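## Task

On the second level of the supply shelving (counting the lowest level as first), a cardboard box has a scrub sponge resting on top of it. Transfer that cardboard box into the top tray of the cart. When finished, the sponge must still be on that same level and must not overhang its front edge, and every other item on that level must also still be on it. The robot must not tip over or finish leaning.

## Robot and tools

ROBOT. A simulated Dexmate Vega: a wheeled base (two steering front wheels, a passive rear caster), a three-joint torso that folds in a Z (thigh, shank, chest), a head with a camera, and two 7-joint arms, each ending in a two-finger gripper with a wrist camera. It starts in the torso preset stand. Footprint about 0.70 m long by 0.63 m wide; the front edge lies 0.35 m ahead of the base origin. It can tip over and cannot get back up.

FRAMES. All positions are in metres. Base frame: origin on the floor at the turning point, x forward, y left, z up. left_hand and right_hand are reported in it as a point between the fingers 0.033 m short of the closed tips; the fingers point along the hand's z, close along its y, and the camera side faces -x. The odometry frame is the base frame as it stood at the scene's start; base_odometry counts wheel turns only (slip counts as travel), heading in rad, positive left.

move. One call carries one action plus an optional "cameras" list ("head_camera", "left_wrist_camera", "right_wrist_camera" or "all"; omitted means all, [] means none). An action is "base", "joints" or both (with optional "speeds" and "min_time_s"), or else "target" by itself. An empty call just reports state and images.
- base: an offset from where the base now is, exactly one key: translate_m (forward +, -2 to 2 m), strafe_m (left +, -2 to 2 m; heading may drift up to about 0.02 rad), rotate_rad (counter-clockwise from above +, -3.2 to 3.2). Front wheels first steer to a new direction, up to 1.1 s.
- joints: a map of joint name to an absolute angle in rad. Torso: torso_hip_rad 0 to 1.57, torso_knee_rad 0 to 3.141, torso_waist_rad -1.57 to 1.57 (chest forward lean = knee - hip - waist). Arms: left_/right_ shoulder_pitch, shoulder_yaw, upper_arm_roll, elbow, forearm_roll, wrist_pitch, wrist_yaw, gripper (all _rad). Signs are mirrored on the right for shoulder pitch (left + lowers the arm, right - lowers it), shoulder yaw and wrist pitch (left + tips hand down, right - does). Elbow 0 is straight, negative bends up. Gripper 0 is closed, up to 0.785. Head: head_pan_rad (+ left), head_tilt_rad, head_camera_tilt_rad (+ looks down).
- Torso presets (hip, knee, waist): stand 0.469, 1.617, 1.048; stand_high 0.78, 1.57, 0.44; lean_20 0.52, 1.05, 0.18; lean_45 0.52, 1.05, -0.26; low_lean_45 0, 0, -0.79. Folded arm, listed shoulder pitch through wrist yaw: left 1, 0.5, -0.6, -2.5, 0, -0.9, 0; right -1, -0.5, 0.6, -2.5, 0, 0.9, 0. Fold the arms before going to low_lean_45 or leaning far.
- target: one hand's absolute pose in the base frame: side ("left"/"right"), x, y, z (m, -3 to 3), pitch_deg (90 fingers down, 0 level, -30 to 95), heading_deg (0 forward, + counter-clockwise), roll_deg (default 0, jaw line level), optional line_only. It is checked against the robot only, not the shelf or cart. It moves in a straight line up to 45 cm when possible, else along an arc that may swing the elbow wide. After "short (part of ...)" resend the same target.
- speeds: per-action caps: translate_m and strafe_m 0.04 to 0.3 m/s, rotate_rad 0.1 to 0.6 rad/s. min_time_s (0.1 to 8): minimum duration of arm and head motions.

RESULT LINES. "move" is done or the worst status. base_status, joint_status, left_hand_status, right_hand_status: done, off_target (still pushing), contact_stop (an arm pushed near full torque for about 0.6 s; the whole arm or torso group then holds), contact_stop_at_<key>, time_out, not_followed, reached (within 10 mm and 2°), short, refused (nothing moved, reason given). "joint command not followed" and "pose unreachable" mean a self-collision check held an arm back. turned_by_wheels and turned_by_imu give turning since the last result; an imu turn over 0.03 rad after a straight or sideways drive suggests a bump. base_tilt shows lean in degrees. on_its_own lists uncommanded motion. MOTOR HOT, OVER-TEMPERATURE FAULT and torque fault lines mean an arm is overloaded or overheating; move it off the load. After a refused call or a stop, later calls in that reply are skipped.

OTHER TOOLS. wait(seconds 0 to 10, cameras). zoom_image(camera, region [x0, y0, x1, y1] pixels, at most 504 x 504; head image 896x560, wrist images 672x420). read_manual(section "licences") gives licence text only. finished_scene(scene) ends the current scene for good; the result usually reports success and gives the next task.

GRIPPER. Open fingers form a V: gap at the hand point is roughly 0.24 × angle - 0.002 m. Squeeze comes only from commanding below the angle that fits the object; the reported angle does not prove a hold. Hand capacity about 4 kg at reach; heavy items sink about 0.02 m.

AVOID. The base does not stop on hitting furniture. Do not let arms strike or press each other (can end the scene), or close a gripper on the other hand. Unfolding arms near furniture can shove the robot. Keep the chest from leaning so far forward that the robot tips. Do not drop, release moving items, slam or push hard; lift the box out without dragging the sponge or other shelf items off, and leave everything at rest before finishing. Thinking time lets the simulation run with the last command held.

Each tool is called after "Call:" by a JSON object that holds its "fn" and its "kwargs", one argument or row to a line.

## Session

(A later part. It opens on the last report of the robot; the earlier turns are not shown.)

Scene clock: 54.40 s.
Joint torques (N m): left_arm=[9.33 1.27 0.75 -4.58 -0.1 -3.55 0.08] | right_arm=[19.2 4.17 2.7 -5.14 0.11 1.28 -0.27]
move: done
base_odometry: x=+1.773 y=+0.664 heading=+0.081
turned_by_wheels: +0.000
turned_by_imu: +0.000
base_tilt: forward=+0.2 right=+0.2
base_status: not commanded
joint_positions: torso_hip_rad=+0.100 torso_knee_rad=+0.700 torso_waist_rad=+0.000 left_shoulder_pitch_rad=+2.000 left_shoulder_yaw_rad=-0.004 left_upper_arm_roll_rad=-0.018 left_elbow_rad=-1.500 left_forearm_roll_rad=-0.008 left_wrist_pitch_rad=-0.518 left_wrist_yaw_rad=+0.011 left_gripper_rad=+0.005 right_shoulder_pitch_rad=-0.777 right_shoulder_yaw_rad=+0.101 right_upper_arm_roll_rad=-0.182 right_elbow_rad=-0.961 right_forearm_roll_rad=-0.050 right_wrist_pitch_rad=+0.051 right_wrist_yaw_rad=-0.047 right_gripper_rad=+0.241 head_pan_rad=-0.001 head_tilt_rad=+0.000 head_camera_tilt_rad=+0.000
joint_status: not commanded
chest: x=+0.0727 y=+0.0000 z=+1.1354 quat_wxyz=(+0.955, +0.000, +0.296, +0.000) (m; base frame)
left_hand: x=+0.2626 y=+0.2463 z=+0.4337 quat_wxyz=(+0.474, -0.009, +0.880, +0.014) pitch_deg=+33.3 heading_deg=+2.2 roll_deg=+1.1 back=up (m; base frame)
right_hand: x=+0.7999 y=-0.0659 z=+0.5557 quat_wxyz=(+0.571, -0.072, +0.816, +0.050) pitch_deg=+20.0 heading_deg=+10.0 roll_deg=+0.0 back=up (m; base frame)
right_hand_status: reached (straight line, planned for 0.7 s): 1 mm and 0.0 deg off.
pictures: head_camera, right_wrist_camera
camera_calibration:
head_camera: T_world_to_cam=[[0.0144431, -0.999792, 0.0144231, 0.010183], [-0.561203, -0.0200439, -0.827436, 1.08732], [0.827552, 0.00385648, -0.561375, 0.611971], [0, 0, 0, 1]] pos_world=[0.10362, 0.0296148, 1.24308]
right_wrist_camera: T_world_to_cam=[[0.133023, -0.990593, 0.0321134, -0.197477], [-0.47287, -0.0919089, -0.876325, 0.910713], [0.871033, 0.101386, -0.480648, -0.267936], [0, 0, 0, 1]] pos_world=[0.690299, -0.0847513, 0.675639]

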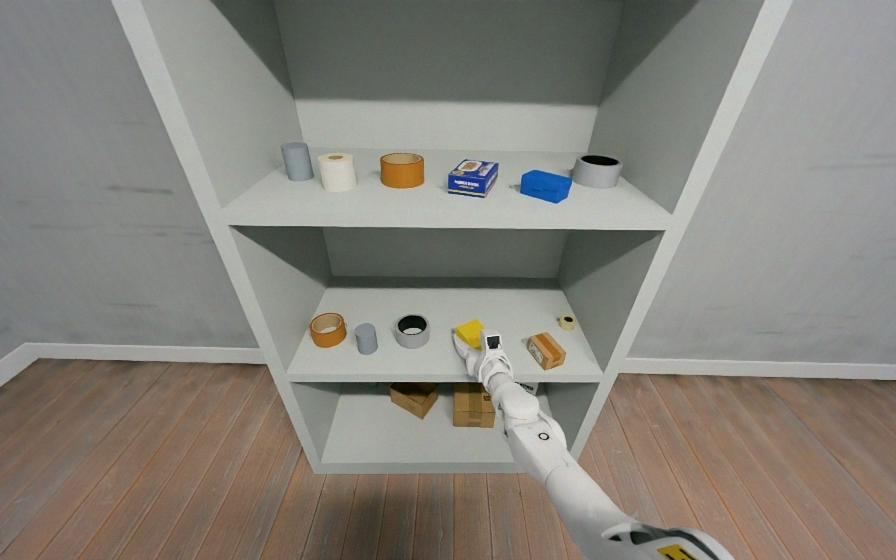

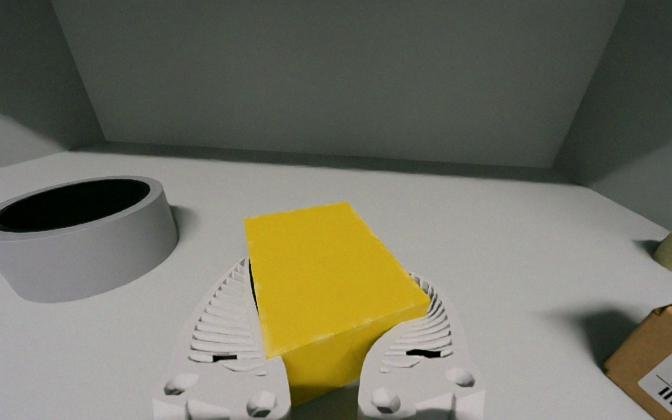

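Call:
{"fn": "move", "kwargs": {
  "joints": {"right_gripper_rad":0.48},
  "cameras": []
}}

Call:
{"fn": "move", "kwargs": {
  "target": {"side":"right","x":0.67,"y":-0.089,"z":0.562,"pitch_deg":20,"heading_deg":10},
  "cameras": ["right_wrist_camera"]
}}

Call:
{"fn": "move", "kwargs": {
  "target": {"side":"right","x":0.64,"y":-0.295,"z":0.565,"pitch_deg":20,"heading_deg":15},
  "cameras": ["right_wrist_camera","head_camera"]
}}

Call:
{"fn": "zoom_image", "kwargs": {
  "camera": "head_camera",
  "region": [350, 250, 650, 450]
}}

Scene clock: 55.63 s.
Joint torques (N m): left_arm=[9.58 -0.14 0.99 -4.9 -0.08 -3.1 0.07] | right_arm=[17.1 4.82 2.53 -5.77 0.25 1.68 -0.1]
move: done
base_odometry: x=+1.773 y=+0.664 heading=+0.081
turned_by_wheels: +0.000
turned_by_imu: +0.000
base_tilt: forward=+0.2 right=+0.3
base_status: not commanded
joint_positions: torso_hip_rad=+0.100 torso_knee_rad=+0.700 torso_waist_rad=+0.000 left_shoulder_pitch_rad=+2.000 left_shoulder_yaw_rad=-0.004 left_upper_arm_roll_rad=-0.018 left_elbow_rad=-1.500 left_forearm_roll_rad=-0.008 left_wrist_pitch_rad=-0.518 left_wrist_yaw_rad=+0.011 left_gripper_rad=+0.005 right_shoulder_pitch_rad=-0.775 right_shoulder_yaw_rad=+0.101 right_upper_arm_roll_rad=-0.182 right_elbow_rad=-0.956 right_forearm_roll_rad=-0.050 right_wrist_pitch_rad=+0.055 right_wrist_yaw_rad=-0.047 right_gripper_rad=+0.480 head_pan_rad=-0.001 head_tilt_rad=+0.000 head_camera_tilt_rad=+0.000
joint_status: all done
chest: x=+0.0727 y=+0.0000 z=+1.1354 quat_wxyz=(+0.955, +0.000, +0.296, +0.000) (m; base frame)
left_hand: x=+0.2626 y=+0.2463 z=+0.4337 quat_wxyz=(+0.474, -0.009, +0.880, +0.014) pitch_deg=+33.3 heading_deg=+2.2 roll_deg=+1.1 back=up (m; base frame)
right_hand: x=+0.7998 y=-0.0659 z=+0.5550 quat_wxyz=(+0.571, -0.072, +0.816, +0.050) pitch_deg=+20.0 heading_deg=+10.0 roll_deg=+0.0 back=up (m; base frame)
pictures: none
No camera images: "cameras" was empty.

Scene clock: 59.40 s.
Joint torques (N m): left_arm=[9.77 0.38 1.01 -5.42 -0.03 -3.43 0.28] | right_arm=[2.82 1.97 -2.77 -14.2 -0.4 2.99 -0.12]
move: done
base_odometry: x=+1.773 y=+0.664 heading=+0.081
turned_by_wheels: +0.000
turned_by_imu: +0.001
base_tilt: forward=+0.1 right=+0.3
base_status: not commanded
joint_positions: torso_hip_rad=+0.100 torso_knee_rad=+0.700 torso_waist_rad=+0.000 left_shoulder_pitch_rad=+2.000 left_shoulder_yaw_rad=-0.004 left_upper_arm_roll_rad=-0.018 left_elbow_rad=-1.500 left_forearm_roll_rad=-0.008 left_wrist_pitch_rad=-0.518 left_wrist_yaw_rad=+0.011 left_gripper_rad=+0.005 right_shoulder_pitch_rad=-1.238 right_shoulder_yaw_rad=+0.028 right_upper_arm_roll_rad=-0.193 right_elbow_rad=-1.555 right_forearm_roll_rad=-0.071 right_wrist_pitch_rad=-0.076 right_wrist_yaw_rad=-0.026 right_gripper_rad=+0.480 head_pan_rad=-0.001 head_tilt_rad=+0.000 head_camera_tilt_rad=+0.000
joint_status: not commanded
chest: x=+0.0727 y=+0.0000 z=+1.1354 quat_wxyz=(+0.955, +0.000, +0.296, +0.000) (m; base frame)
left_hand: x=+0.2626 y=+0.2463 z=+0.4337 quat_wxyz=(+0.474, -0.009, +0.880, +0.014) pitch_deg=+33.3 heading_deg=+2.2 roll_deg=+1.1 back=up (m; base frame)
right_hand: x=+0.6714 y=-0.0890 z=+0.5613 quat_wxyz=(+0.571, -0.071, +0.816, +0.050) pitch_deg=+20.0 heading_deg=+10.0 roll_deg=+0.0 back=up (m; base frame)
right_hand_status: reached (straight line, planned for 2.2 s): 2 mm and 0.1 deg off.
pictures: right_wrist_camera
camera_calibration:
right_wrist_camera: T_world_to_cam=[[0.132418, -0.990674, 0.032092, -0.203014], [-0.473694, -0.0916903, -0.875903, 0.85299], [0.870677, 0.100784, -0.481418, -0.150412], [0, 0, 0, 1]] pos_world=[0.5619, -0.10775, 0.681241]

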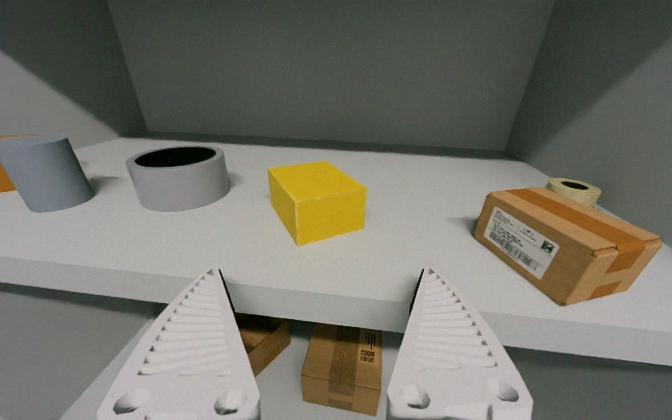

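Scene clock: 62.60 s.
Joint torques (N m): left_arm=[8.69 -0.46 0.95 -4.62 -0.13 -3.45 -0.01] | right_arm=[-0.71 -5.72 6.04 -6.88 0.77 3.8 0.36]
move: done
base_odometry: x=+1.773 y=+0.664 heading=+0.081
turned_by_wheels: +0.000
turned_by_imu: +0.001
base_tilt: forward=+0.2 right=+0.3
base_status: not commanded
joint_positions: torso_hip_rad=+0.100 torso_knee_rad=+0.700 torso_waist_rad=+0.000 left_shoulder_pitch_rad=+2.000 left_shoulder_yaw_rad=-0.004 left_upper_arm_roll_rad=-0.018 left_elbow_rad=-1.500 left_forearm_roll_rad=-0.008 left_wrist_pitch_rad=-0.518 left_wrist_yaw_rad=+0.011 left_gripper_rad=+0.005 right_shoulder_pitch_rad=-1.315 right_shoulder_yaw_rad=-0.287 right_upper_arm_roll_rad=+0.142 right_elbow_rad=-1.531 right_forearm_roll_rad=+0.198 right_wrist_pitch_rad=+0.016 right_wrist_yaw_rad=+0.392 right_gripper_rad=+0.480 head_pan_rad=-0.001 head_tilt_rad=+0.000 head_camera_tilt_rad=+0.000
joint_status: not commanded
chest: x=+0.0727 y=+0.0000 z=+1.1354 quat_wxyz=(+0.955, +0.000, +0.296, +0.000) (m; base frame)
left_hand: x=+0.2626 y=+0.2463 z=+0.4337 quat_wxyz=(+0.474, -0.009, +0.880, +0.014) pitch_deg=+33.3 heading_deg=+2.2 roll_deg=+1.1 back=up (m; base frame)
right_hand: x=+0.6403 y=-0.2922 z=+0.5641 quat_wxyz=(+0.568, -0.106, +0.813, +0.075) pitch_deg=+20.1 heading_deg=+15.0 roll_deg=+0.0 back=up (m; base frame)
right_hand_status: reached (straight line, planned for 1.7 s): 3 mm and 0.1 deg off.
pictures: head_camera, right_wrist_camera
camera_calibration:
head_camera: T_world_to_cam=[[0.0144431, -0.999792, 0.0144231, 0.010183], [-0.561203, -0.0200439, -0.827436, 1.08732], [0.827552, 0.00385648, -0.561375, 0.611971], [0, 0, 0, 1]] pos_world=[0.10362, 0.0296148, 1.24308]
right_wrist_camera: T_world_to_cam=[[0.217878, -0.975467, 0.0315074, -0.450247], [-0.464327, -0.131998, -0.875772, 0.804278], [0.858446, 0.176182, -0.481696, -0.0714343], [0, 0, 0, 1]] pos_world=[0.53287, -0.320452, 0.684141]

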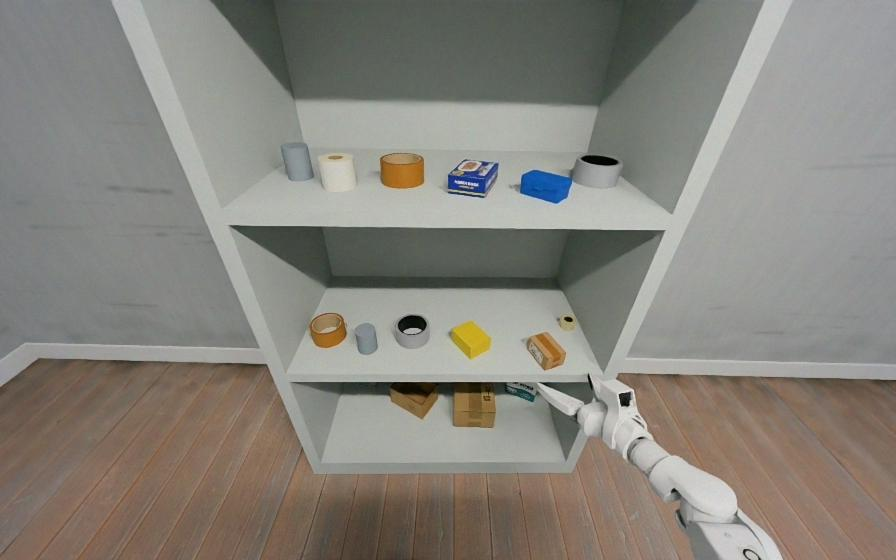

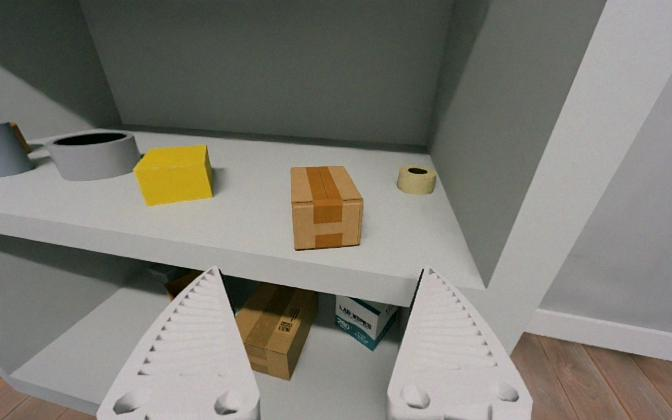

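Scaled by 1.680 from the camera's 896x560 image, which has a finer 960x600 frame.

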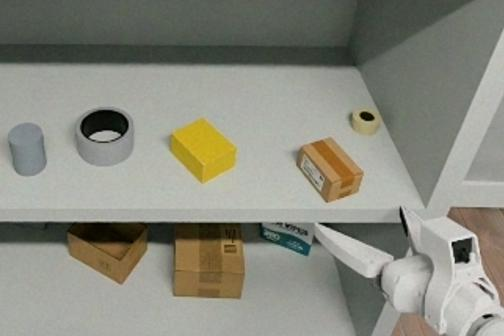

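Call:
{"fn": "move", "kwargs": {
  "target": {"side":"right","x":0.775,"y":-0.259,"z":0.564,"pitch_deg":20,"heading_deg":15},
  "cameras": ["right_wrist_camera"]
}}

Call:
{"fn": "move", "kwargs": {
  "joints": {"right_gripper_rad":0.16},
  "cameras": ["right_wrist_camera"]
}}

Call:
{"fn": "move", "kwargs": {
  "target": {"side":"right","x":0.77,"y":-0.259,"z":0.62,"pitch_deg":20,"heading_deg":15},
  "cameras": ["right_wrist_camera"]
}}

Scene clock: 66.50 s.
Joint torques (N m): left_arm=[9.25 0.71 0.86 -5.96 0.01 -2.91 0.03] | right_arm=[21.45 -2.95 -0.64 -8.22 0.22 3.46 -0.4]
move: done
base_odometry: x=+1.773 y=+0.664 heading=+0.081
turned_by_wheels: +0.000
turned_by_imu: +0.001
base_tilt: forward=+0.2 right=+0.3
base_status: not commanded
joint_positions: torso_hip_rad=+0.100 torso_knee_rad=+0.700 torso_waist_rad=+0.000 left_shoulder_pitch_rad=+2.000 left_shoulder_yaw_rad=-0.004 left_upper_arm_roll_rad=-0.018 left_elbow_rad=-1.500 left_forearm_roll_rad=-0.008 left_wrist_pitch_rad=-0.518 left_wrist_yaw_rad=+0.011 left_gripper_rad=+0.005 right_shoulder_pitch_rad=-0.885 right_shoulder_yaw_rad=-0.239 right_upper_arm_roll_rad=+0.015 right_elbow_rad=-1.115 right_forearm_roll_rad=+0.124 right_wrist_pitch_rad=+0.027 right_wrist_yaw_rad=+0.362 right_gripper_rad=+0.480 head_pan_rad=-0.001 head_tilt_rad=+0.000 head_camera_tilt_rad=+0.000
joint_status: not commanded
chest: x=+0.0727 y=+0.0000 z=+1.1354 quat_wxyz=(+0.955, +0.000, +0.296, +0.000) (m; base frame)
left_hand: x=+0.2626 y=+0.2463 z=+0.4337 quat_wxyz=(+0.474, -0.009, +0.880, +0.014) pitch_deg=+33.3 heading_deg=+2.2 roll_deg=+1.1 back=up (m; base frame)
right_hand: x=+0.7732 y=-0.2596 z=+0.5634 quat_wxyz=(+0.568, -0.107, +0.812, +0.075) pitch_deg=+20.0 heading_deg=+15.0 roll_deg=+0.0 back=up (m; base frame)
right_hand_status: reached (straight line, planned for 1.8 s): 2 mm and 0.1 deg off.
pictures: right_wrist_camera
camera_calibration:
right_wrist_camera: T_world_to_cam=[[0.21837, -0.975353, 0.0316406, -0.447764], [-0.464053, -0.132309, -0.87587, 0.869385], [0.858469, 0.176581, -0.481508, -0.191679], [0, 0, 0, 1]] pos_world=[0.66577, -0.287853, 0.68334]

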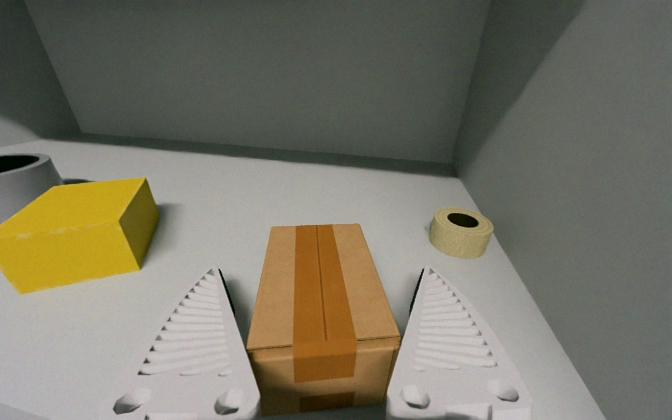

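Scene clock: 67.37 s.
Joint torques (N m): left_arm=[9.1 0.01 0.9 -5.16 -0.02 -3.05 0.15] | right_arm=[19.61 -2.91 0.87 -6.94 0.35 2.95 -0.52]
move: done
base_odometry: x=+1.773 y=+0.664 heading=+0.081
turned_by_wheels: +0.000
turned_by_imu: +0.000
base_tilt: forward=+0.1 right=+0.4
base_status: not commanded
joint_positions: torso_hip_rad=+0.100 torso_knee_rad=+0.700 torso_waist_rad=+0.000 left_shoulder_pitch_rad=+2.000 left_shoulder_yaw_rad=-0.004 left_upper_arm_roll_rad=-0.018 left_elbow_rad=-1.500 left_forearm_roll_rad=-0.008 left_wrist_pitch_rad=-0.518 left_wrist_yaw_rad=+0.011 left_gripper_rad=+0.005 right_shoulder_pitch_rad=-0.880 right_shoulder_yaw_rad=-0.239 right_upper_arm_roll_rad=+0.014 right_elbow_rad=-1.110 right_forearm_roll_rad=+0.123 right_wrist_pitch_rad=+0.028 right_wrist_yaw_rad=+0.362 right_gripper_rad=+0.160 head_pan_rad=-0.001 head_tilt_rad=+0.000 head_camera_tilt_rad=+0.000
joint_status: all done
chest: x=+0.0727 y=+0.0000 z=+1.1354 quat_wxyz=(+0.955, +0.000, +0.296, +0.000) (m; base frame)
left_hand: x=+0.2626 y=+0.2463 z=+0.4337 quat_wxyz=(+0.474, -0.009, +0.880, +0.014) pitch_deg=+33.3 heading_deg=+2.2 roll_deg=+1.1 back=up (m; base frame)
right_hand: x=+0.7745 y=-0.2592 z=+0.5637 quat_wxyz=(+0.568, -0.107, +0.812, +0.075) pitch_deg=+20.0 heading_deg=+15.0 roll_deg=+0.0 back=up (m; base frame)
pictures: right_wrist_camera
camera_calibration:
right_wrist_camera: T_world_to_cam=[[0.218544, -0.975308, 0.031837, -0.447882], [-0.46372, -0.132505, -0.876017, 0.870079], [0.858605, 0.176685, -0.481228, -0.192889], [0, 0, 0, 1]] pos_world=[0.66697, -0.287453, 0.68364]

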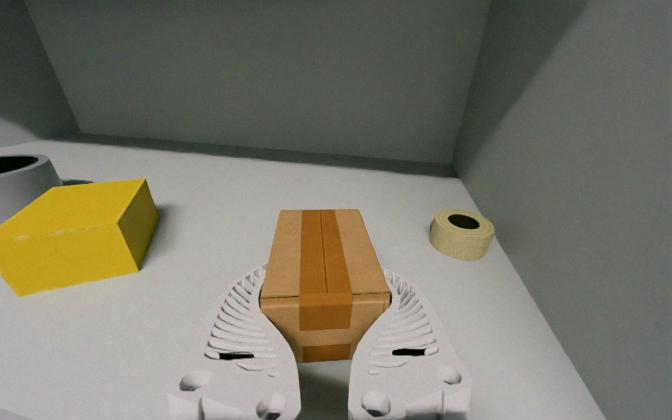

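Scene clock: 70.27 s.
Joint torques (N m): left_arm=[9.4 0.31 0.99 -5.42 -0.06 -2.79 0.06] | right_arm=[7.43 -5.16 6.13 -13.05 0.91 2.56 -0.65]
move: done
base_odometry: x=+1.773 y=+0.664 heading=+0.081
turned_by_wheels: +0.000
turned_by_imu: +0.001
base_tilt: forward=+0.3 right=+0.3
base_status: not commanded
joint_positions: torso_hip_rad=+0.100 torso_knee_rad=+0.700 torso_waist_rad=+0.000 left_shoulder_pitch_rad=+2.000 left_shoulder_yaw_rad=-0.004 left_upper_arm_roll_rad=-0.018 left_elbow_rad=-1.500 left_forearm_roll_rad=-0.008 left_wrist_pitch_rad=-0.518 left_wrist_yaw_rad=+0.011 left_gripper_rad=+0.005 right_shoulder_pitch_rad=-0.977 right_shoulder_yaw_rad=-0.267 right_upper_arm_roll_rad=+0.046 right_elbow_rad=-1.443 right_forearm_roll_rad=+0.152 right_wrist_pitch_rad=-0.212 right_wrist_yaw_rad=+0.346 right_gripper_rad=+0.160 head_pan_rad=-0.001 head_tilt_rad=+0.000 head_camera_tilt_rad=+0.000
joint_status: not commanded
chest: x=+0.0727 y=+0.0000 z=+1.1354 quat_wxyz=(+0.955, +0.000, +0.296, +0.000) (m; base frame)
left_hand: x=+0.2626 y=+0.2463 z=+0.4337 quat_wxyz=(+0.474, -0.009, +0.880, +0.014) pitch_deg=+33.3 heading_deg=+2.2 roll_deg=+1.1 back=up (m; base frame)
right_hand: x=+0.7700 y=-0.2589 z=+0.6185 quat_wxyz=(+0.568, -0.107, +0.812, +0.075) pitch_deg=+20.1 heading_deg=+15.0 roll_deg=+0.0 back=up (m; base frame)
right_hand_status: reached (straight line, planned for 1.4 s): 2 mm and 0.1 deg off.
pictures: right_wrist_camera
camera_calibration:
right_wrist_camera: T_world_to_cam=[[0.218863, -0.97524, 0.0317071, -0.448469], [-0.464058, -0.132618, -0.875821, 0.916131], [0.858341, 0.176971, -0.481593, -0.162266], [0, 0, 0, 1]] pos_world=[0.66257, -0.287153, 0.738441]

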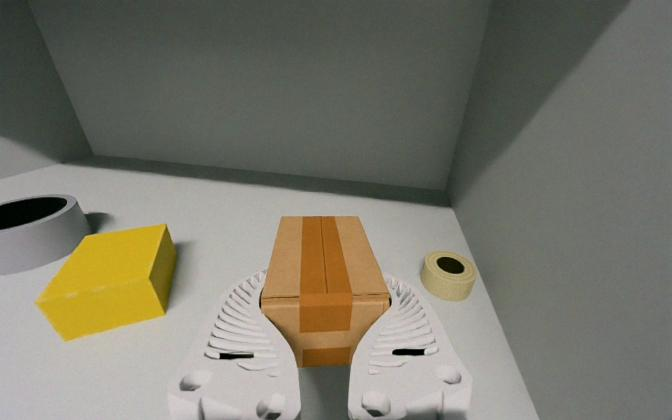

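Call:
{"fn": "move", "kwargs": {
  "base": {"translate_m": -0.45},
  "cameras": ["right_wrist_camera"]
}}

Call:
{"fn": "move", "kwargs": {
  "base": {"rotate_rad": -2.166},
  "joints": {"right_shoulder_pitch_rad":-0.877,"right_shoulder_yaw_rad":0,"right_upper_arm_roll_rad":0,"right_elbow_rad":-2.321,"right_forearm_roll_rad":0,"right_wrist_pitch_rad":-1.193,"right_wrist_yaw_rad":0},
  "cameras": ["head_camera","right_wrist_camera"]
}}

Scene clock: 75.60 s.
Joint torques (N m): left_arm=[9.76 -0.47 0.88 -5.28 0 -3.68 0.11] | right_arm=[8.72 -5.82 5.65 -13.88 0.76 4.23 -0.6]
move: done
base_odometry: x=+1.324 y=+0.629 heading=+0.080
turned_by_wheels: -0.001
turned_by_imu: +0.002
base_tilt: forward=+0.2 right=+0.3
base_status: done
joint_positions: torso_hip_rad=+0.100 torso_knee_rad=+0.700 torso_waist_rad=+0.000 left_shoulder_pitch_rad=+2.000 left_shoulder_yaw_rad=-0.004 left_upper_arm_roll_rad=-0.018 left_elbow_rad=-1.500 left_forearm_roll_rad=-0.008 left_wrist_pitch_rad=-0.518 left_wrist_yaw_rad=+0.011 left_gripper_rad=+0.005 right_shoulder_pitch_rad=-0.979 right_shoulder_yaw_rad=-0.267 right_upper_arm_roll_rad=+0.047 right_elbow_rad=-1.448 right_forearm_roll_rad=+0.152 right_wrist_pitch_rad=-0.216 right_wrist_yaw_rad=+0.346 right_gripper_rad=+0.160 head_pan_rad=-0.001 head_tilt_rad=+0.000 head_camera_tilt_rad=+0.000
joint_status: not commanded
chest: x=+0.0727 y=+0.0000 z=+1.1354 quat_wxyz=(+0.955, +0.000, +0.296, +0.000) (m; base frame)
left_hand: x=+0.2626 y=+0.2463 z=+0.4337 quat_wxyz=(+0.474, -0.009, +0.880, +0.014) pitch_deg=+33.3 heading_deg=+2.2 roll_deg=+1.1 back=up (m; base frame)
right_hand: x=+0.7698 y=-0.2588 z=+0.6194 quat_wxyz=(+0.568, -0.107, +0.812, +0.075) pitch_deg=+20.1 heading_deg=+15.0 roll_deg=+0.0 back=up (m; base frame)
pictures: right_wrist_camera
camera_calibration:
right_wrist_camera: T_world_to_cam=[[0.218919, -0.975226, 0.0317621, -0.448531], [-0.464156, -0.132716, -0.875755, 0.916902], [0.858274, 0.176976, -0.481711, -0.161479], [0, 0, 0, 1]] pos_world=[0.66237, -0.287153, 0.739441]

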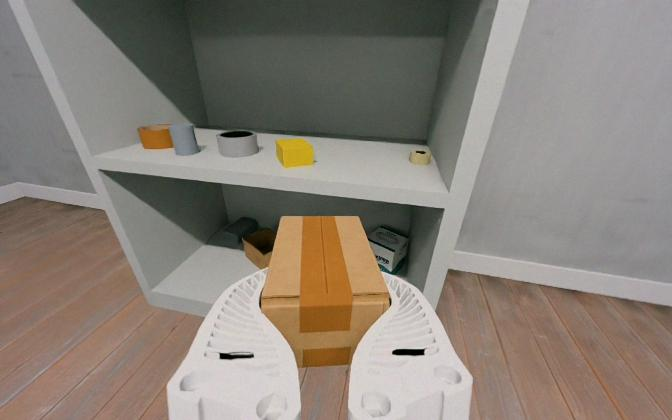

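Scene clock: 80.77 s.
Joint torques (N m): left_arm=[9.94 0.33 1.02 -5.63 -0.05 -2.79 -0.04] | right_arm=[20.2 0.99 -2.3 -13.4 -0.1 4.81 -0.36]
move: done
base_odometry: x=+1.324 y=+0.629 heading=-2.084
turned_by_wheels: -2.164
turned_by_imu: -2.105
base_tilt: forward=+0.1 right=+0.3
base_status: done
joint_positions: torso_hip_rad=+0.100 torso_knee_rad=+0.700 torso_waist_rad=+0.000 left_shoulder_pitch_rad=+2.000 left_shoulder_yaw_rad=-0.005 left_upper_arm_roll_rad=-0.018 left_elbow_rad=-1.500 left_forearm_roll_rad=-0.008 left_wrist_pitch_rad=-0.518 left_wrist_yaw_rad=+0.011 left_gripper_rad=+0.005 right_shoulder_pitch_rad=-0.878 right_shoulder_yaw_rad=-0.001 right_upper_arm_roll_rad=+0.000 right_elbow_rad=-2.317 right_forearm_roll_rad=+0.001 right_wrist_pitch_rad=-1.190 right_wrist_yaw_rad=+0.001 right_gripper_rad=+0.160 head_pan_rad=-0.001 head_tilt_rad=+0.000 head_camera_tilt_rad=+0.000
joint_status: all done
chest: x=+0.0727 y=+0.0000 z=+1.1354 quat_wxyz=(+0.955, +0.000, +0.296, +0.000) (m; base frame)
left_hand: x=+0.2626 y=+0.2463 z=+0.4337 quat_wxyz=(+0.474, -0.009, +0.880, +0.014) pitch_deg=+33.3 heading_deg=+2.2 roll_deg=+1.1 back=up (m; base frame)
right_hand: x=+0.7602 y=-0.2294 z=+0.8581 quat_wxyz=(+0.573, -0.001, +0.820, +0.000) pitch_deg=+20.1 heading_deg=+0.1 roll_deg=+0.0 back=up (m; base frame)
pictures: head_camera, right_wrist_camera
camera_calibration:
head_camera: T_world_to_cam=[[0.0144431, -0.999792, 0.0144231, 0.010183], [-0.561203, -0.0200439, -0.827436, 1.08732], [0.827552, 0.00385648, -0.561375, 0.611971], [0, 0, 0, 1]] pos_world=[0.10362, 0.0296148, 1.24308]
right_wrist_camera: T_world_to_cam=[[-0.039943, -0.998683, 0.0321954, -0.234192], [-0.483279, -0.00889258, -0.875421, 1.16799], [0.874555, -0.0505263, -0.482288, -0.107573], [0, 0, 0, 1]] pos_world=[0.649189, -0.228933, 0.978142]

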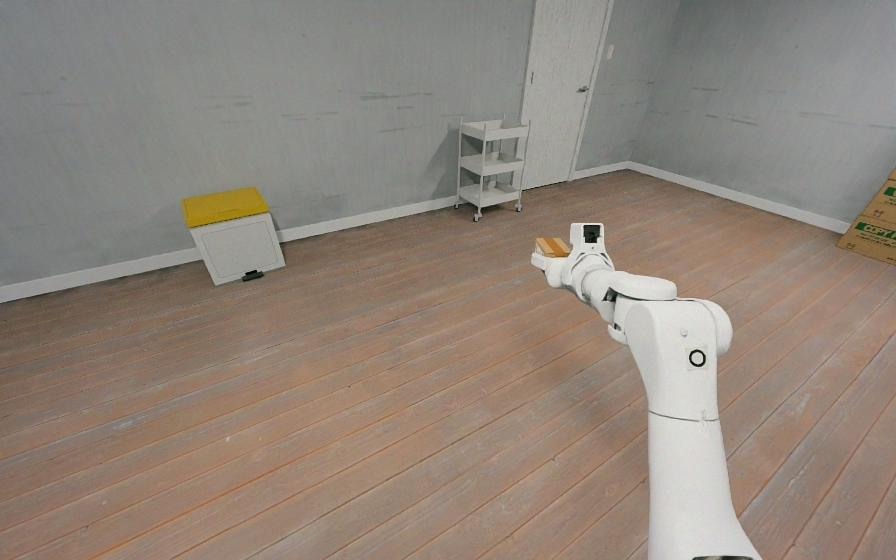

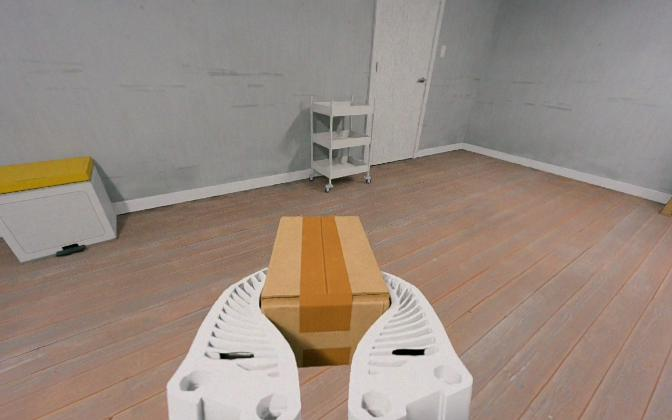

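Call:
{"fn": "move", "kwargs": {
  "base": {"rotate_rad": -0.05},
  "cameras": []
}}

Call:
{"fn": "move", "kwargs": {
  "base": {"translate_m": 1.95},
  "cameras": ["head_camera","right_wrist_camera"]
}}

Scene clock: 82.10 s.
Joint torques (N m): left_arm=[9.86 0.21 0.76 -5.5 -0.09 -3.71 0.22] | right_arm=[19.64 -0.04 -1.61 -13 -0.25 3.32 -0.36]
move: done
base_odometry: x=+1.324 y=+0.629 heading=-2.133
turned_by_wheels: -0.050
turned_by_imu: -0.048
base_tilt: forward=+0.2 right=+0.3
base_status: done
joint_positions: torso_hip_rad=+0.100 torso_knee_rad=+0.700 torso_waist_rad=+0.000 left_shoulder_pitch_rad=+2.000 left_shoulder_yaw_rad=-0.005 left_upper_arm_roll_rad=-0.018 left_elbow_rad=-1.500 left_forearm_roll_rad=-0.008 left_wrist_pitch_rad=-0.518 left_wrist_yaw_rad=+0.011 left_gripper_rad=+0.005 right_shoulder_pitch_rad=-0.877 right_shoulder_yaw_rad=+0.000 right_upper_arm_roll_rad=+0.000 right_elbow_rad=-2.320 right_forearm_roll_rad=+0.000 right_wrist_pitch_rad=-1.193 right_wrist_yaw_rad=+0.000 right_gripper_rad=+0.160 head_pan_rad=-0.001 head_tilt_rad=+0.000 head_camera_tilt_rad=+0.000
joint_status: not commanded
chest: x=+0.0727 y=+0.0000 z=+1.1354 quat_wxyz=(+0.955, +0.000, +0.296, +0.000) (m; base frame)
left_hand: x=+0.2626 y=+0.2463 z=+0.4337 quat_wxyz=(+0.474, -0.009, +0.880, +0.014) pitch_deg=+33.3 heading_deg=+2.2 roll_deg=+1.1 back=up (m; base frame)
right_hand: x=+0.7598 y=-0.2296 z=+0.8588 quat_wxyz=(+0.573, +0.000, +0.820, +0.000) pitch_deg=+20.1 heading_deg=+0.0 roll_deg=+0.0 back=up (m; base frame)
pictures: none
No camera images: "cameras" was empty.

Scene clock: 90.47 s.
Joint torques (N m): left_arm=[9.74 0.25 0.8 -4.33 -0.12 -3.99 0.07] | right_arm=[18.04 0.82 -0.92 -11.93 0.07 3.12 -0.25]
move: done
base_odometry: x=+0.279 y=-1.018 heading=-2.134
turned_by_wheels: -0.001
turned_by_imu: -0.009
base_tilt: forward=+0.2 right=+0.3
base_status: done
joint_positions: torso_hip_rad=+0.100 torso_knee_rad=+0.700 torso_waist_rad=+0.000 left_shoulder_pitch_rad=+2.000 left_shoulder_yaw_rad=-0.005 left_upper_arm_roll_rad=-0.018 left_elbow_rad=-1.500 left_forearm_roll_rad=-0.008 left_wrist_pitch_rad=-0.518 left_wrist_yaw_rad=+0.011 left_gripper_rad=+0.005 right_shoulder_pitch_rad=-0.877 right_shoulder_yaw_rad=+0.000 right_upper_arm_roll_rad=+0.000 right_elbow_rad=-2.320 right_forearm_roll_rad=+0.000 right_wrist_pitch_rad=-1.193 right_wrist_yaw_rad=+0.000 right_gripper_rad=+0.160 head_pan_rad=-0.001 head_tilt_rad=+0.000 head_camera_tilt_rad=+0.000
joint_status: not commanded
chest: x=+0.0728 y=+0.0000 z=+1.1354 quat_wxyz=(+0.955, +0.000, +0.296, +0.000) (m; base frame)
left_hand: x=+0.2626 y=+0.2463 z=+0.4337 quat_wxyz=(+0.474, -0.009, +0.880, +0.014) pitch_deg=+33.3 heading_deg=+2.2 roll_deg=+1.1 back=up (m; base frame)
right_hand: x=+0.7598 y=-0.2296 z=+0.8589 quat_wxyz=(+0.573, +0.000, +0.820, +0.000) pitch_deg=+20.1 heading_deg=+0.0 roll_deg=+0.0 back=up (m; base frame)
pictures: head_camera, right_wrist_camera
camera_calibration:
head_camera: T_world_to_cam=[[0.014444, -0.999792, 0.01442, 0.0101867], [-0.561318, -0.0200424, -0.827358, 1.08723], [0.827474, 0.00385618, -0.56149, 0.612123], [0, 0, 0, 1]] pos_world=[0.103619, 0.0296148, 1.24308]
right_wrist_camera: T_world_to_cam=[[-0.041331, -0.998628, 0.0321429, -0.233368], [-0.483182, -0.00818139, -0.875482, 1.16865], [0.874544, -0.0517154, -0.482181, -0.107212], [0, 0, 0, 1]] pos_world=[0.648788, -0.229031, 0.978942]

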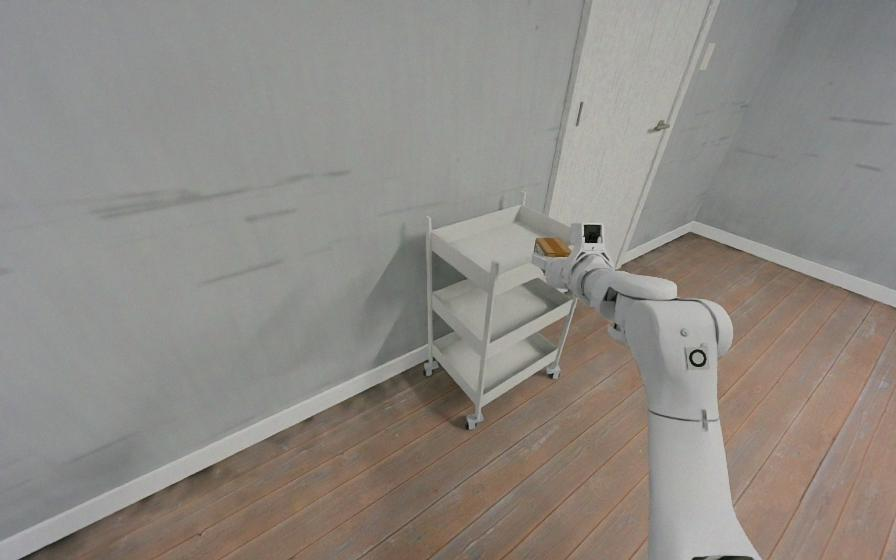

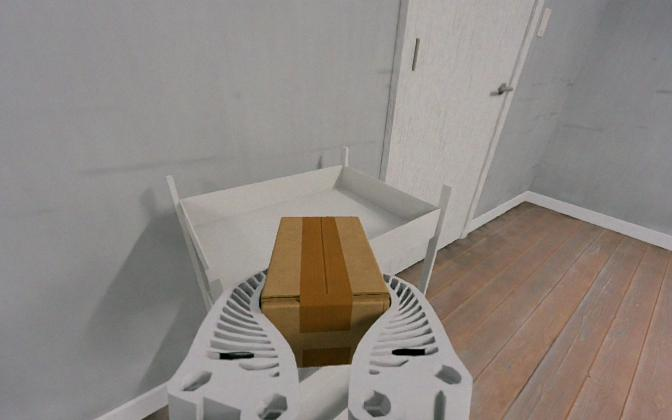

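Call:
{"fn": "move", "kwargs": {
  "base": {"translate_m": 0.4},
  "cameras": []
}}

Call:
{"fn": "move", "kwargs": {
  "target": {"side":"right","x":0.83,"y":-0.22,"z":0.725,"pitch_deg":30,"heading_deg":0},
  "cameras": ["head_camera","right_wrist_camera"]
}}

Call:
{"fn": "zoom_image", "kwargs": {
  "camera": "head_camera",
  "region": [400, 200, 700, 450]
}}

Scene clock: 94.53 s.
Joint torques (N m): left_arm=[9.65 0.13 0.86 -5.85 0 -3.09 0.12] | right_arm=[19.87 1.48 -1.56 -13.94 -0.12 3.85 -0.03]
move: done
base_odometry: x=+0.065 y=-1.356 heading=-2.135
turned_by_wheels: -0.001
turned_by_imu: -0.002
base_tilt: forward=+0.1 right=+0.3
base_status: done
joint_positions: torso_hip_rad=+0.100 torso_knee_rad=+0.700 torso_waist_rad=+0.000 left_shoulder_pitch_rad=+2.000 left_shoulder_yaw_rad=-0.005 left_upper_arm_roll_rad=-0.018 left_elbow_rad=-1.500 left_forearm_roll_rad=-0.008 left_wrist_pitch_rad=-0.518 left_wrist_yaw_rad=+0.011 left_gripper_rad=+0.005 right_shoulder_pitch_rad=-0.877 right_shoulder_yaw_rad=+0.000 right_upper_arm_roll_rad=+0.000 right_elbow_rad=-2.320 right_forearm_roll_rad=+0.000 right_wrist_pitch_rad=-1.193 right_wrist_yaw_rad=+0.000 right_gripper_rad=+0.160 head_pan_rad=-0.001 head_tilt_rad=+0.000 head_camera_tilt_rad=+0.000
joint_status: not commanded
chest: x=+0.0728 y=+0.0000 z=+1.1354 quat_wxyz=(+0.955, +0.000, +0.296, +0.000) (m; base frame)
left_hand: x=+0.2626 y=+0.2463 z=+0.4337 quat_wxyz=(+0.474, -0.009, +0.880, +0.014) pitch_deg=+33.3 heading_deg=+2.2 roll_deg=+1.1 back=up (m; base frame)
right_hand: x=+0.7598 y=-0.2296 z=+0.8589 quat_wxyz=(+0.573, +0.000, +0.820, +0.000) pitch_deg=+20.1 heading_deg=+0.0 roll_deg=+0.0 back=up (m; base frame)
pictures: none
No camera images: "cameras" was empty.

Scene clock: 98.13 s.
Joint torques (N m): left_arm=[8.92 -0.48 0.84 -5.62 -0.17 -2.97 0.07] | right_arm=[22.27 0.79 -2.36 -8.47 -0.35 4.02 -0.33]
move: done
base_odometry: x=+0.065 y=-1.356 heading=-2.135
turned_by_wheels: +0.000
turned_by_imu: +0.001
base_tilt: forward=+0.1 right=+0.3
base_status: not commanded
joint_positions: torso_hip_rad=+0.100 torso_knee_rad=+0.700 torso_waist_rad=+0.000 left_shoulder_pitch_rad=+2.000 left_shoulder_yaw_rad=-0.005 left_upper_arm_roll_rad=-0.018 left_elbow_rad=-1.500 left_forearm_roll_rad=-0.008 left_wrist_pitch_rad=-0.518 left_wrist_yaw_rad=+0.011 left_gripper_rad=+0.005 right_shoulder_pitch_rad=-0.712 right_shoulder_yaw_rad=+0.016 right_upper_arm_roll_rad=-0.012 right_elbow_rad=-1.781 right_forearm_roll_rad=-0.005 right_wrist_pitch_rad=-0.992 right_wrist_yaw_rad=-0.016 right_gripper_rad=+0.160 head_pan_rad=-0.001 head_tilt_rad=+0.000 head_camera_tilt_rad=+0.000
joint_status: not commanded
chest: x=+0.0728 y=+0.0000 z=+1.1354 quat_wxyz=(+0.955, +0.000, +0.296, +0.000) (m; base frame)
left_hand: x=+0.2626 y=+0.2463 z=+0.4337 quat_wxyz=(+0.474, -0.009, +0.880, +0.014) pitch_deg=+33.3 heading_deg=+2.2 roll_deg=+1.1 back=up (m; base frame)
right_hand: x=+0.8292 y=-0.2203 z=+0.7256 quat_wxyz=(+0.500, +0.000, +0.866, +0.000) pitch_deg=+30.0 heading_deg=+0.0 roll_deg=+0.0 back=up (m; base frame)
right_hand_status: reached (straight line, planned for 2.0 s): 1 mm and 0.0 deg off.
pictures: head_camera, right_wrist_camera
camera_calibration:
head_camera: T_world_to_cam=[[0.014444, -0.999792, 0.01442, 0.0101867], [-0.561318, -0.0200424, -0.827358, 1.08723], [0.827474, 0.00385618, -0.56149, 0.612123], [0, 0, 0, 1]] pos_world=[0.103619, 0.0296148, 1.24308]
right_wrist_camera: T_world_to_cam=[[-0.0352522, -0.998635, 0.0385412, -0.226591], [-0.626216, -0.00798246, -0.779609, 1.13463], [0.778852, -0.051618, -0.62508, -0.0485515], [0, 0, 0, 1]] pos_world=[0.740352, -0.219731, 0.862954]

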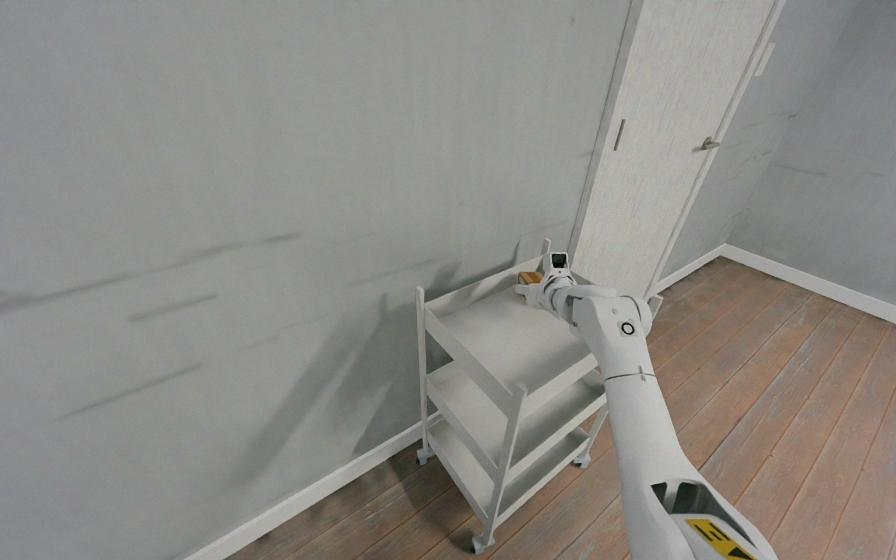

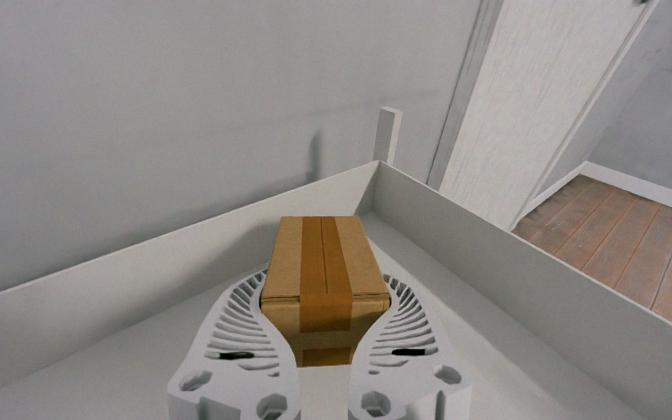

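Scaled by 1.680 from the camera's 896x560 image, which has a finer 960x600 frame.

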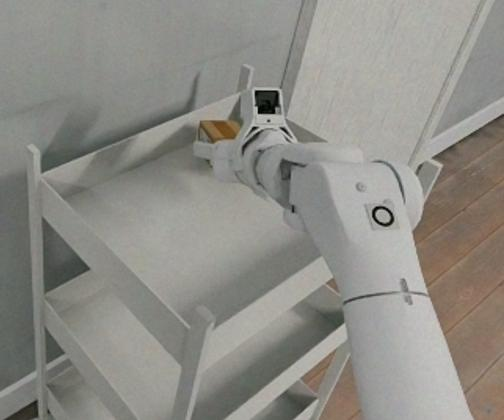

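Call:
{"fn": "move", "kwargs": {
  "target": {"side":"right","x":0.815,"y":-0.215,"z":0.700,"pitch_deg":28,"heading_deg":0},
  "cameras": ["right_wrist_camera"]
}}

Scene clock: 100.43 s.
Joint torques (N m): left_arm=[9.32 0.85 0.93 -4.33 -0.17 -2.87 0.07] | right_arm=[9.2 2.41 -2.11 -7.91 0.05 3.42 -0.14]
move: done
base_odometry: x=+0.065 y=-1.356 heading=-2.135
turned_by_wheels: +0.000
turned_by_imu: +0.001
base_tilt: forward=+0.1 right=+0.3
base_status: not commanded
joint_positions: torso_hip_rad=+0.100 torso_knee_rad=+0.700 torso_waist_rad=+0.000 left_shoulder_pitch_rad=+2.000 left_shoulder_yaw_rad=-0.005 left_upper_arm_roll_rad=-0.018 left_elbow_rad=-1.500 left_forearm_roll_rad=-0.008 left_wrist_pitch_rad=-0.518 left_wrist_yaw_rad=+0.011 left_gripper_rad=+0.005 right_shoulder_pitch_rad=-0.803 right_shoulder_yaw_rad=+0.023 right_upper_arm_roll_rad=-0.020 right_elbow_rad=-1.777 right_forearm_roll_rad=-0.008 right_wrist_pitch_rad=-0.865 right_wrist_yaw_rad=-0.024 right_gripper_rad=+0.160 head_pan_rad=-0.001 head_tilt_rad=+0.000 head_camera_tilt_rad=+0.000
joint_status: not commanded
chest: x=+0.0728 y=+0.0000 z=+1.1354 quat_wxyz=(+0.955, +0.000, +0.296, +0.000) (m; base frame)
left_hand: x=+0.2626 y=+0.2463 z=+0.4337 quat_wxyz=(+0.474, -0.009, +0.880, +0.014) pitch_deg=+33.3 heading_deg=+2.2 roll_deg=+1.1 back=up (m; base frame)
right_hand: x=+0.8157 y=-0.2155 z=+0.7010 quat_wxyz=(+0.514, +0.000, +0.858, +0.000) pitch_deg=+28.1 heading_deg=+0.0 roll_deg=+0.0 back=up (m; base frame)
right_hand_status: reached (straight line, planned for 0.8 s): 1 mm and 0.1 deg off.
pictures: right_wrist_camera
camera_calibration:
right_wrist_camera: T_world_to_cam=[[-0.0366045, -0.998624, 0.0375585, -0.219568], [-0.600182, -0.00808188, -0.799822, 1.10003], [0.799025, -0.051819, -0.599061, -0.0879029], [0, 0, 0, 1]] pos_world=[0.722418, -0.214931, 0.835416]

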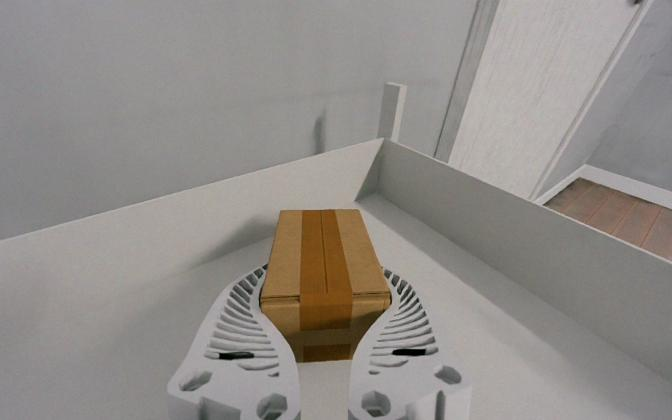

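Call:
{"fn": "move", "kwargs": {
  "joints": {"right_gripper_rad":0.28},
  "cameras": []
}}

Call:
{"fn": "move", "kwargs": {
  "joints": {"right_gripper_rad":0.45},
  "cameras": ["right_wrist_camera"]
}}

Call:
{"fn": "move", "kwargs": {
  "target": {"side":"right","x":0.76,"y":-0.215,"z":0.765,"pitch_deg":28,"heading_deg":0},
  "cameras": ["right_wrist_camera"]
}}

Scene clock: 101.53 s.
Joint torques (N m): left_arm=[8.89 1.13 0.8 -4.18 -0.1 -3.15 0.13] | right_arm=[8.98 2.57 -2.57 -7.99 0.1 2.93 -0.24]
move: done
base_odometry: x=+0.065 y=-1.356 heading=-2.135
turned_by_wheels: +0.000
turned_by_imu: +0.000
base_tilt: forward=+0.1 right=+0.3
base_status: not commanded
joint_positions: torso_hip_rad=+0.100 torso_knee_rad=+0.700 torso_waist_rad=+0.000 left_shoulder_pitch_rad=+2.000 left_shoulder_yaw_rad=-0.005 left_upper_arm_roll_rad=-0.018 left_elbow_rad=-1.500 left_forearm_roll_rad=-0.008 left_wrist_pitch_rad=-0.518 left_wrist_yaw_rad=+0.011 left_gripper_rad=+0.005 right_shoulder_pitch_rad=-0.806 right_shoulder_yaw_rad=+0.023 right_upper_arm_roll_rad=-0.020 right_elbow_rad=-1.777 right_forearm_roll_rad=-0.009 right_wrist_pitch_rad=-0.860 right_wrist_yaw_rad=-0.024 right_gripper_rad=+0.280 head_pan_rad=-0.001 head_tilt_rad=+0.000 head_camera_tilt_rad=+0.000
joint_status: all done
chest: x=+0.0728 y=+0.0000 z=+1.1354 quat_wxyz=(+0.955, +0.000, +0.296, +0.000) (m; base frame)
left_hand: x=+0.2626 y=+0.2463 z=+0.4337 quat_wxyz=(+0.474, -0.009, +0.880, +0.014) pitch_deg=+33.3 heading_deg=+2.2 roll_deg=+1.1 back=up (m; base frame)
right_hand: x=+0.8150 y=-0.2152 z=+0.7000 quat_wxyz=(+0.515, +0.000, +0.857, +0.000) pitch_deg=+28.0 heading_deg=+0.0 roll_deg=+0.0 back=up (m; base frame)
pictures: none
No camera images: "cameras" was empty.

Scene clock: 102.20 s.
Joint torques (N m): left_arm=[9.85 0.41 1.05 -4.93 -0.07 -3.43 0.18] | right_arm=[9.65 1.1 -2.25 -8.86 0.01 3.43 -0.67]
move: done
base_odometry: x=+0.065 y=-1.356 heading=-2.135
turned_by_wheels: +0.000
turned_by_imu: +0.000
base_tilt: forward=+0.1 right=+0.4
base_status: not commanded
joint_positions: torso_hip_rad=+0.100 torso_knee_rad=+0.700 torso_waist_rad=+0.000 left_shoulder_pitch_rad=+2.000 left_shoulder_yaw_rad=-0.005 left_upper_arm_roll_rad=-0.018 left_elbow_rad=-1.500 left_forearm_roll_rad=-0.008 left_wrist_pitch_rad=-0.518 left_wrist_yaw_rad=+0.011 left_gripper_rad=+0.005 right_shoulder_pitch_rad=-0.806 right_shoulder_yaw_rad=+0.023 right_upper_arm_roll_rad=-0.020 right_elbow_rad=-1.777 right_forearm_roll_rad=-0.009 right_wrist_pitch_rad=-0.860 right_wrist_yaw_rad=-0.024 right_gripper_rad=+0.450 head_pan_rad=-0.001 head_tilt_rad=+0.000 head_camera_tilt_rad=+0.000
joint_status: all done
chest: x=+0.0728 y=+0.0000 z=+1.1354 quat_wxyz=(+0.955, +0.000, +0.296, +0.000) (m; base frame)
left_hand: x=+0.2626 y=+0.2463 z=+0.4337 quat_wxyz=(+0.474, -0.009, +0.880, +0.014) pitch_deg=+33.3 heading_deg=+2.2 roll_deg=+1.1 back=up (m; base frame)
right_hand: x=+0.8150 y=-0.2152 z=+0.6999 quat_wxyz=(+0.515, +0.000, +0.857, +0.000) pitch_deg=+28.0 heading_deg=+0.0 roll_deg=+0.0 back=up (m; base frame)
pictures: right_wrist_camera
camera_calibration:
right_wrist_camera: T_world_to_cam=[[-0.0364822, -0.998634, 0.0374011, -0.219212], [-0.59938, -0.00808108, -0.800424, 1.09837], [0.799633, -0.0516187, -0.598266, -0.0890051], [0, 0, 0, 1]] pos_world=[0.721517, -0.214631, 0.834115]

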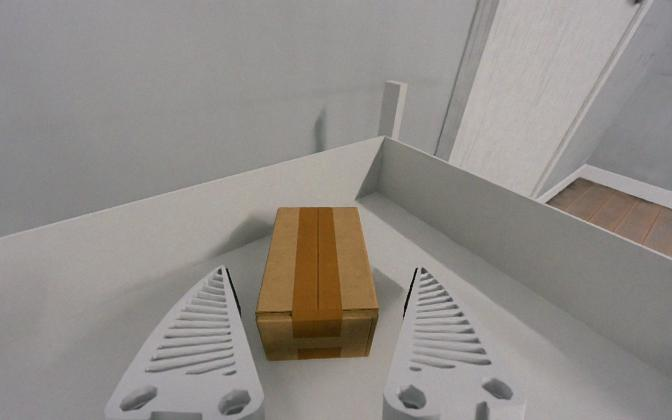

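Scene clock: 105.23 s.
Joint torques (N m): left_arm=[10.01 0.78 0.96 -4.61 -0.07 -2.85 0.11] | right_arm=[8.72 3.4 -2.87 -14 -0.23 3.13 -0.5]
move: done
base_odometry: x=+0.065 y=-1.356 heading=-2.135
turned_by_wheels: +0.000
turned_by_imu: +0.001
base_tilt: forward=+0.1 right=+0.2
base_status: not commanded
joint_positions: torso_hip_rad=+0.100 torso_knee_rad=+0.700 torso_waist_rad=+0.000 left_shoulder_pitch_rad=+2.000 left_shoulder_yaw_rad=-0.005 left_upper_arm_roll_rad=-0.018 left_elbow_rad=-1.500 left_forearm_roll_rad=-0.008 left_wrist_pitch_rad=-0.518 left_wrist_yaw_rad=+0.011 left_gripper_rad=+0.005 right_shoulder_pitch_rad=-0.892 right_shoulder_yaw_rad=+0.024 right_upper_arm_roll_rad=-0.028 right_elbow_rad=-2.147 right_forearm_roll_rad=-0.013 right_wrist_pitch_rad=-1.145 right_wrist_yaw_rad=-0.026 right_gripper_rad=+0.450 head_pan_rad=-0.001 head_tilt_rad=+0.000 head_camera_tilt_rad=+0.000
joint_status: not commanded
chest: x=+0.0728 y=+0.0000 z=+1.1354 quat_wxyz=(+0.955, +0.000, +0.296, +0.000) (m; base frame)
left_hand: x=+0.2626 y=+0.2463 z=+0.4337 quat_wxyz=(+0.474, -0.009, +0.880, +0.014) pitch_deg=+33.3 heading_deg=+2.2 roll_deg=+1.1 back=up (m; base frame)
right_hand: x=+0.7609 y=-0.2152 z=+0.7637 quat_wxyz=(+0.515, +0.000, +0.857, +0.000) pitch_deg=+28.0 heading_deg=+0.0 roll_deg=+0.0 back=up (m; base frame)
right_hand_status: reached (straight line, planned for 1.5 s): 2 mm and 0.0 deg off.
pictures: right_wrist_camera
camera_calibration:
right_wrist_camera: T_world_to_cam=[[-0.0364651, -0.998634, 0.0374115, -0.223589], [-0.599622, -0.0080841, -0.800243, 1.11707], [0.799453, -0.0516137, -0.598508, -0.00731714], [0, 0, 0, 1]] pos_world=[0.667517, -0.214631, 0.897915]

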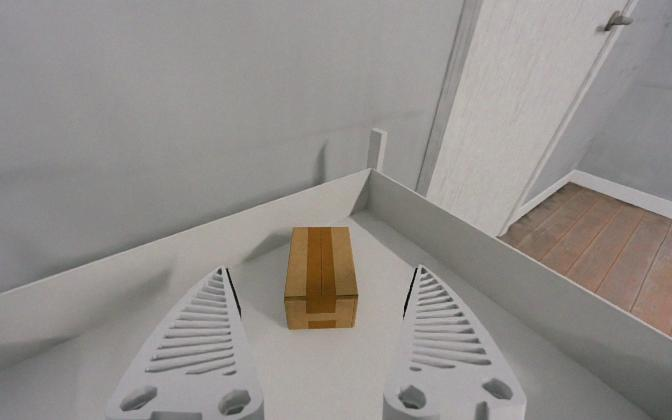

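Call:
{"fn": "finished_scene", "kwargs": {
  "scene": 2
}}

The scene is finished: the task was done.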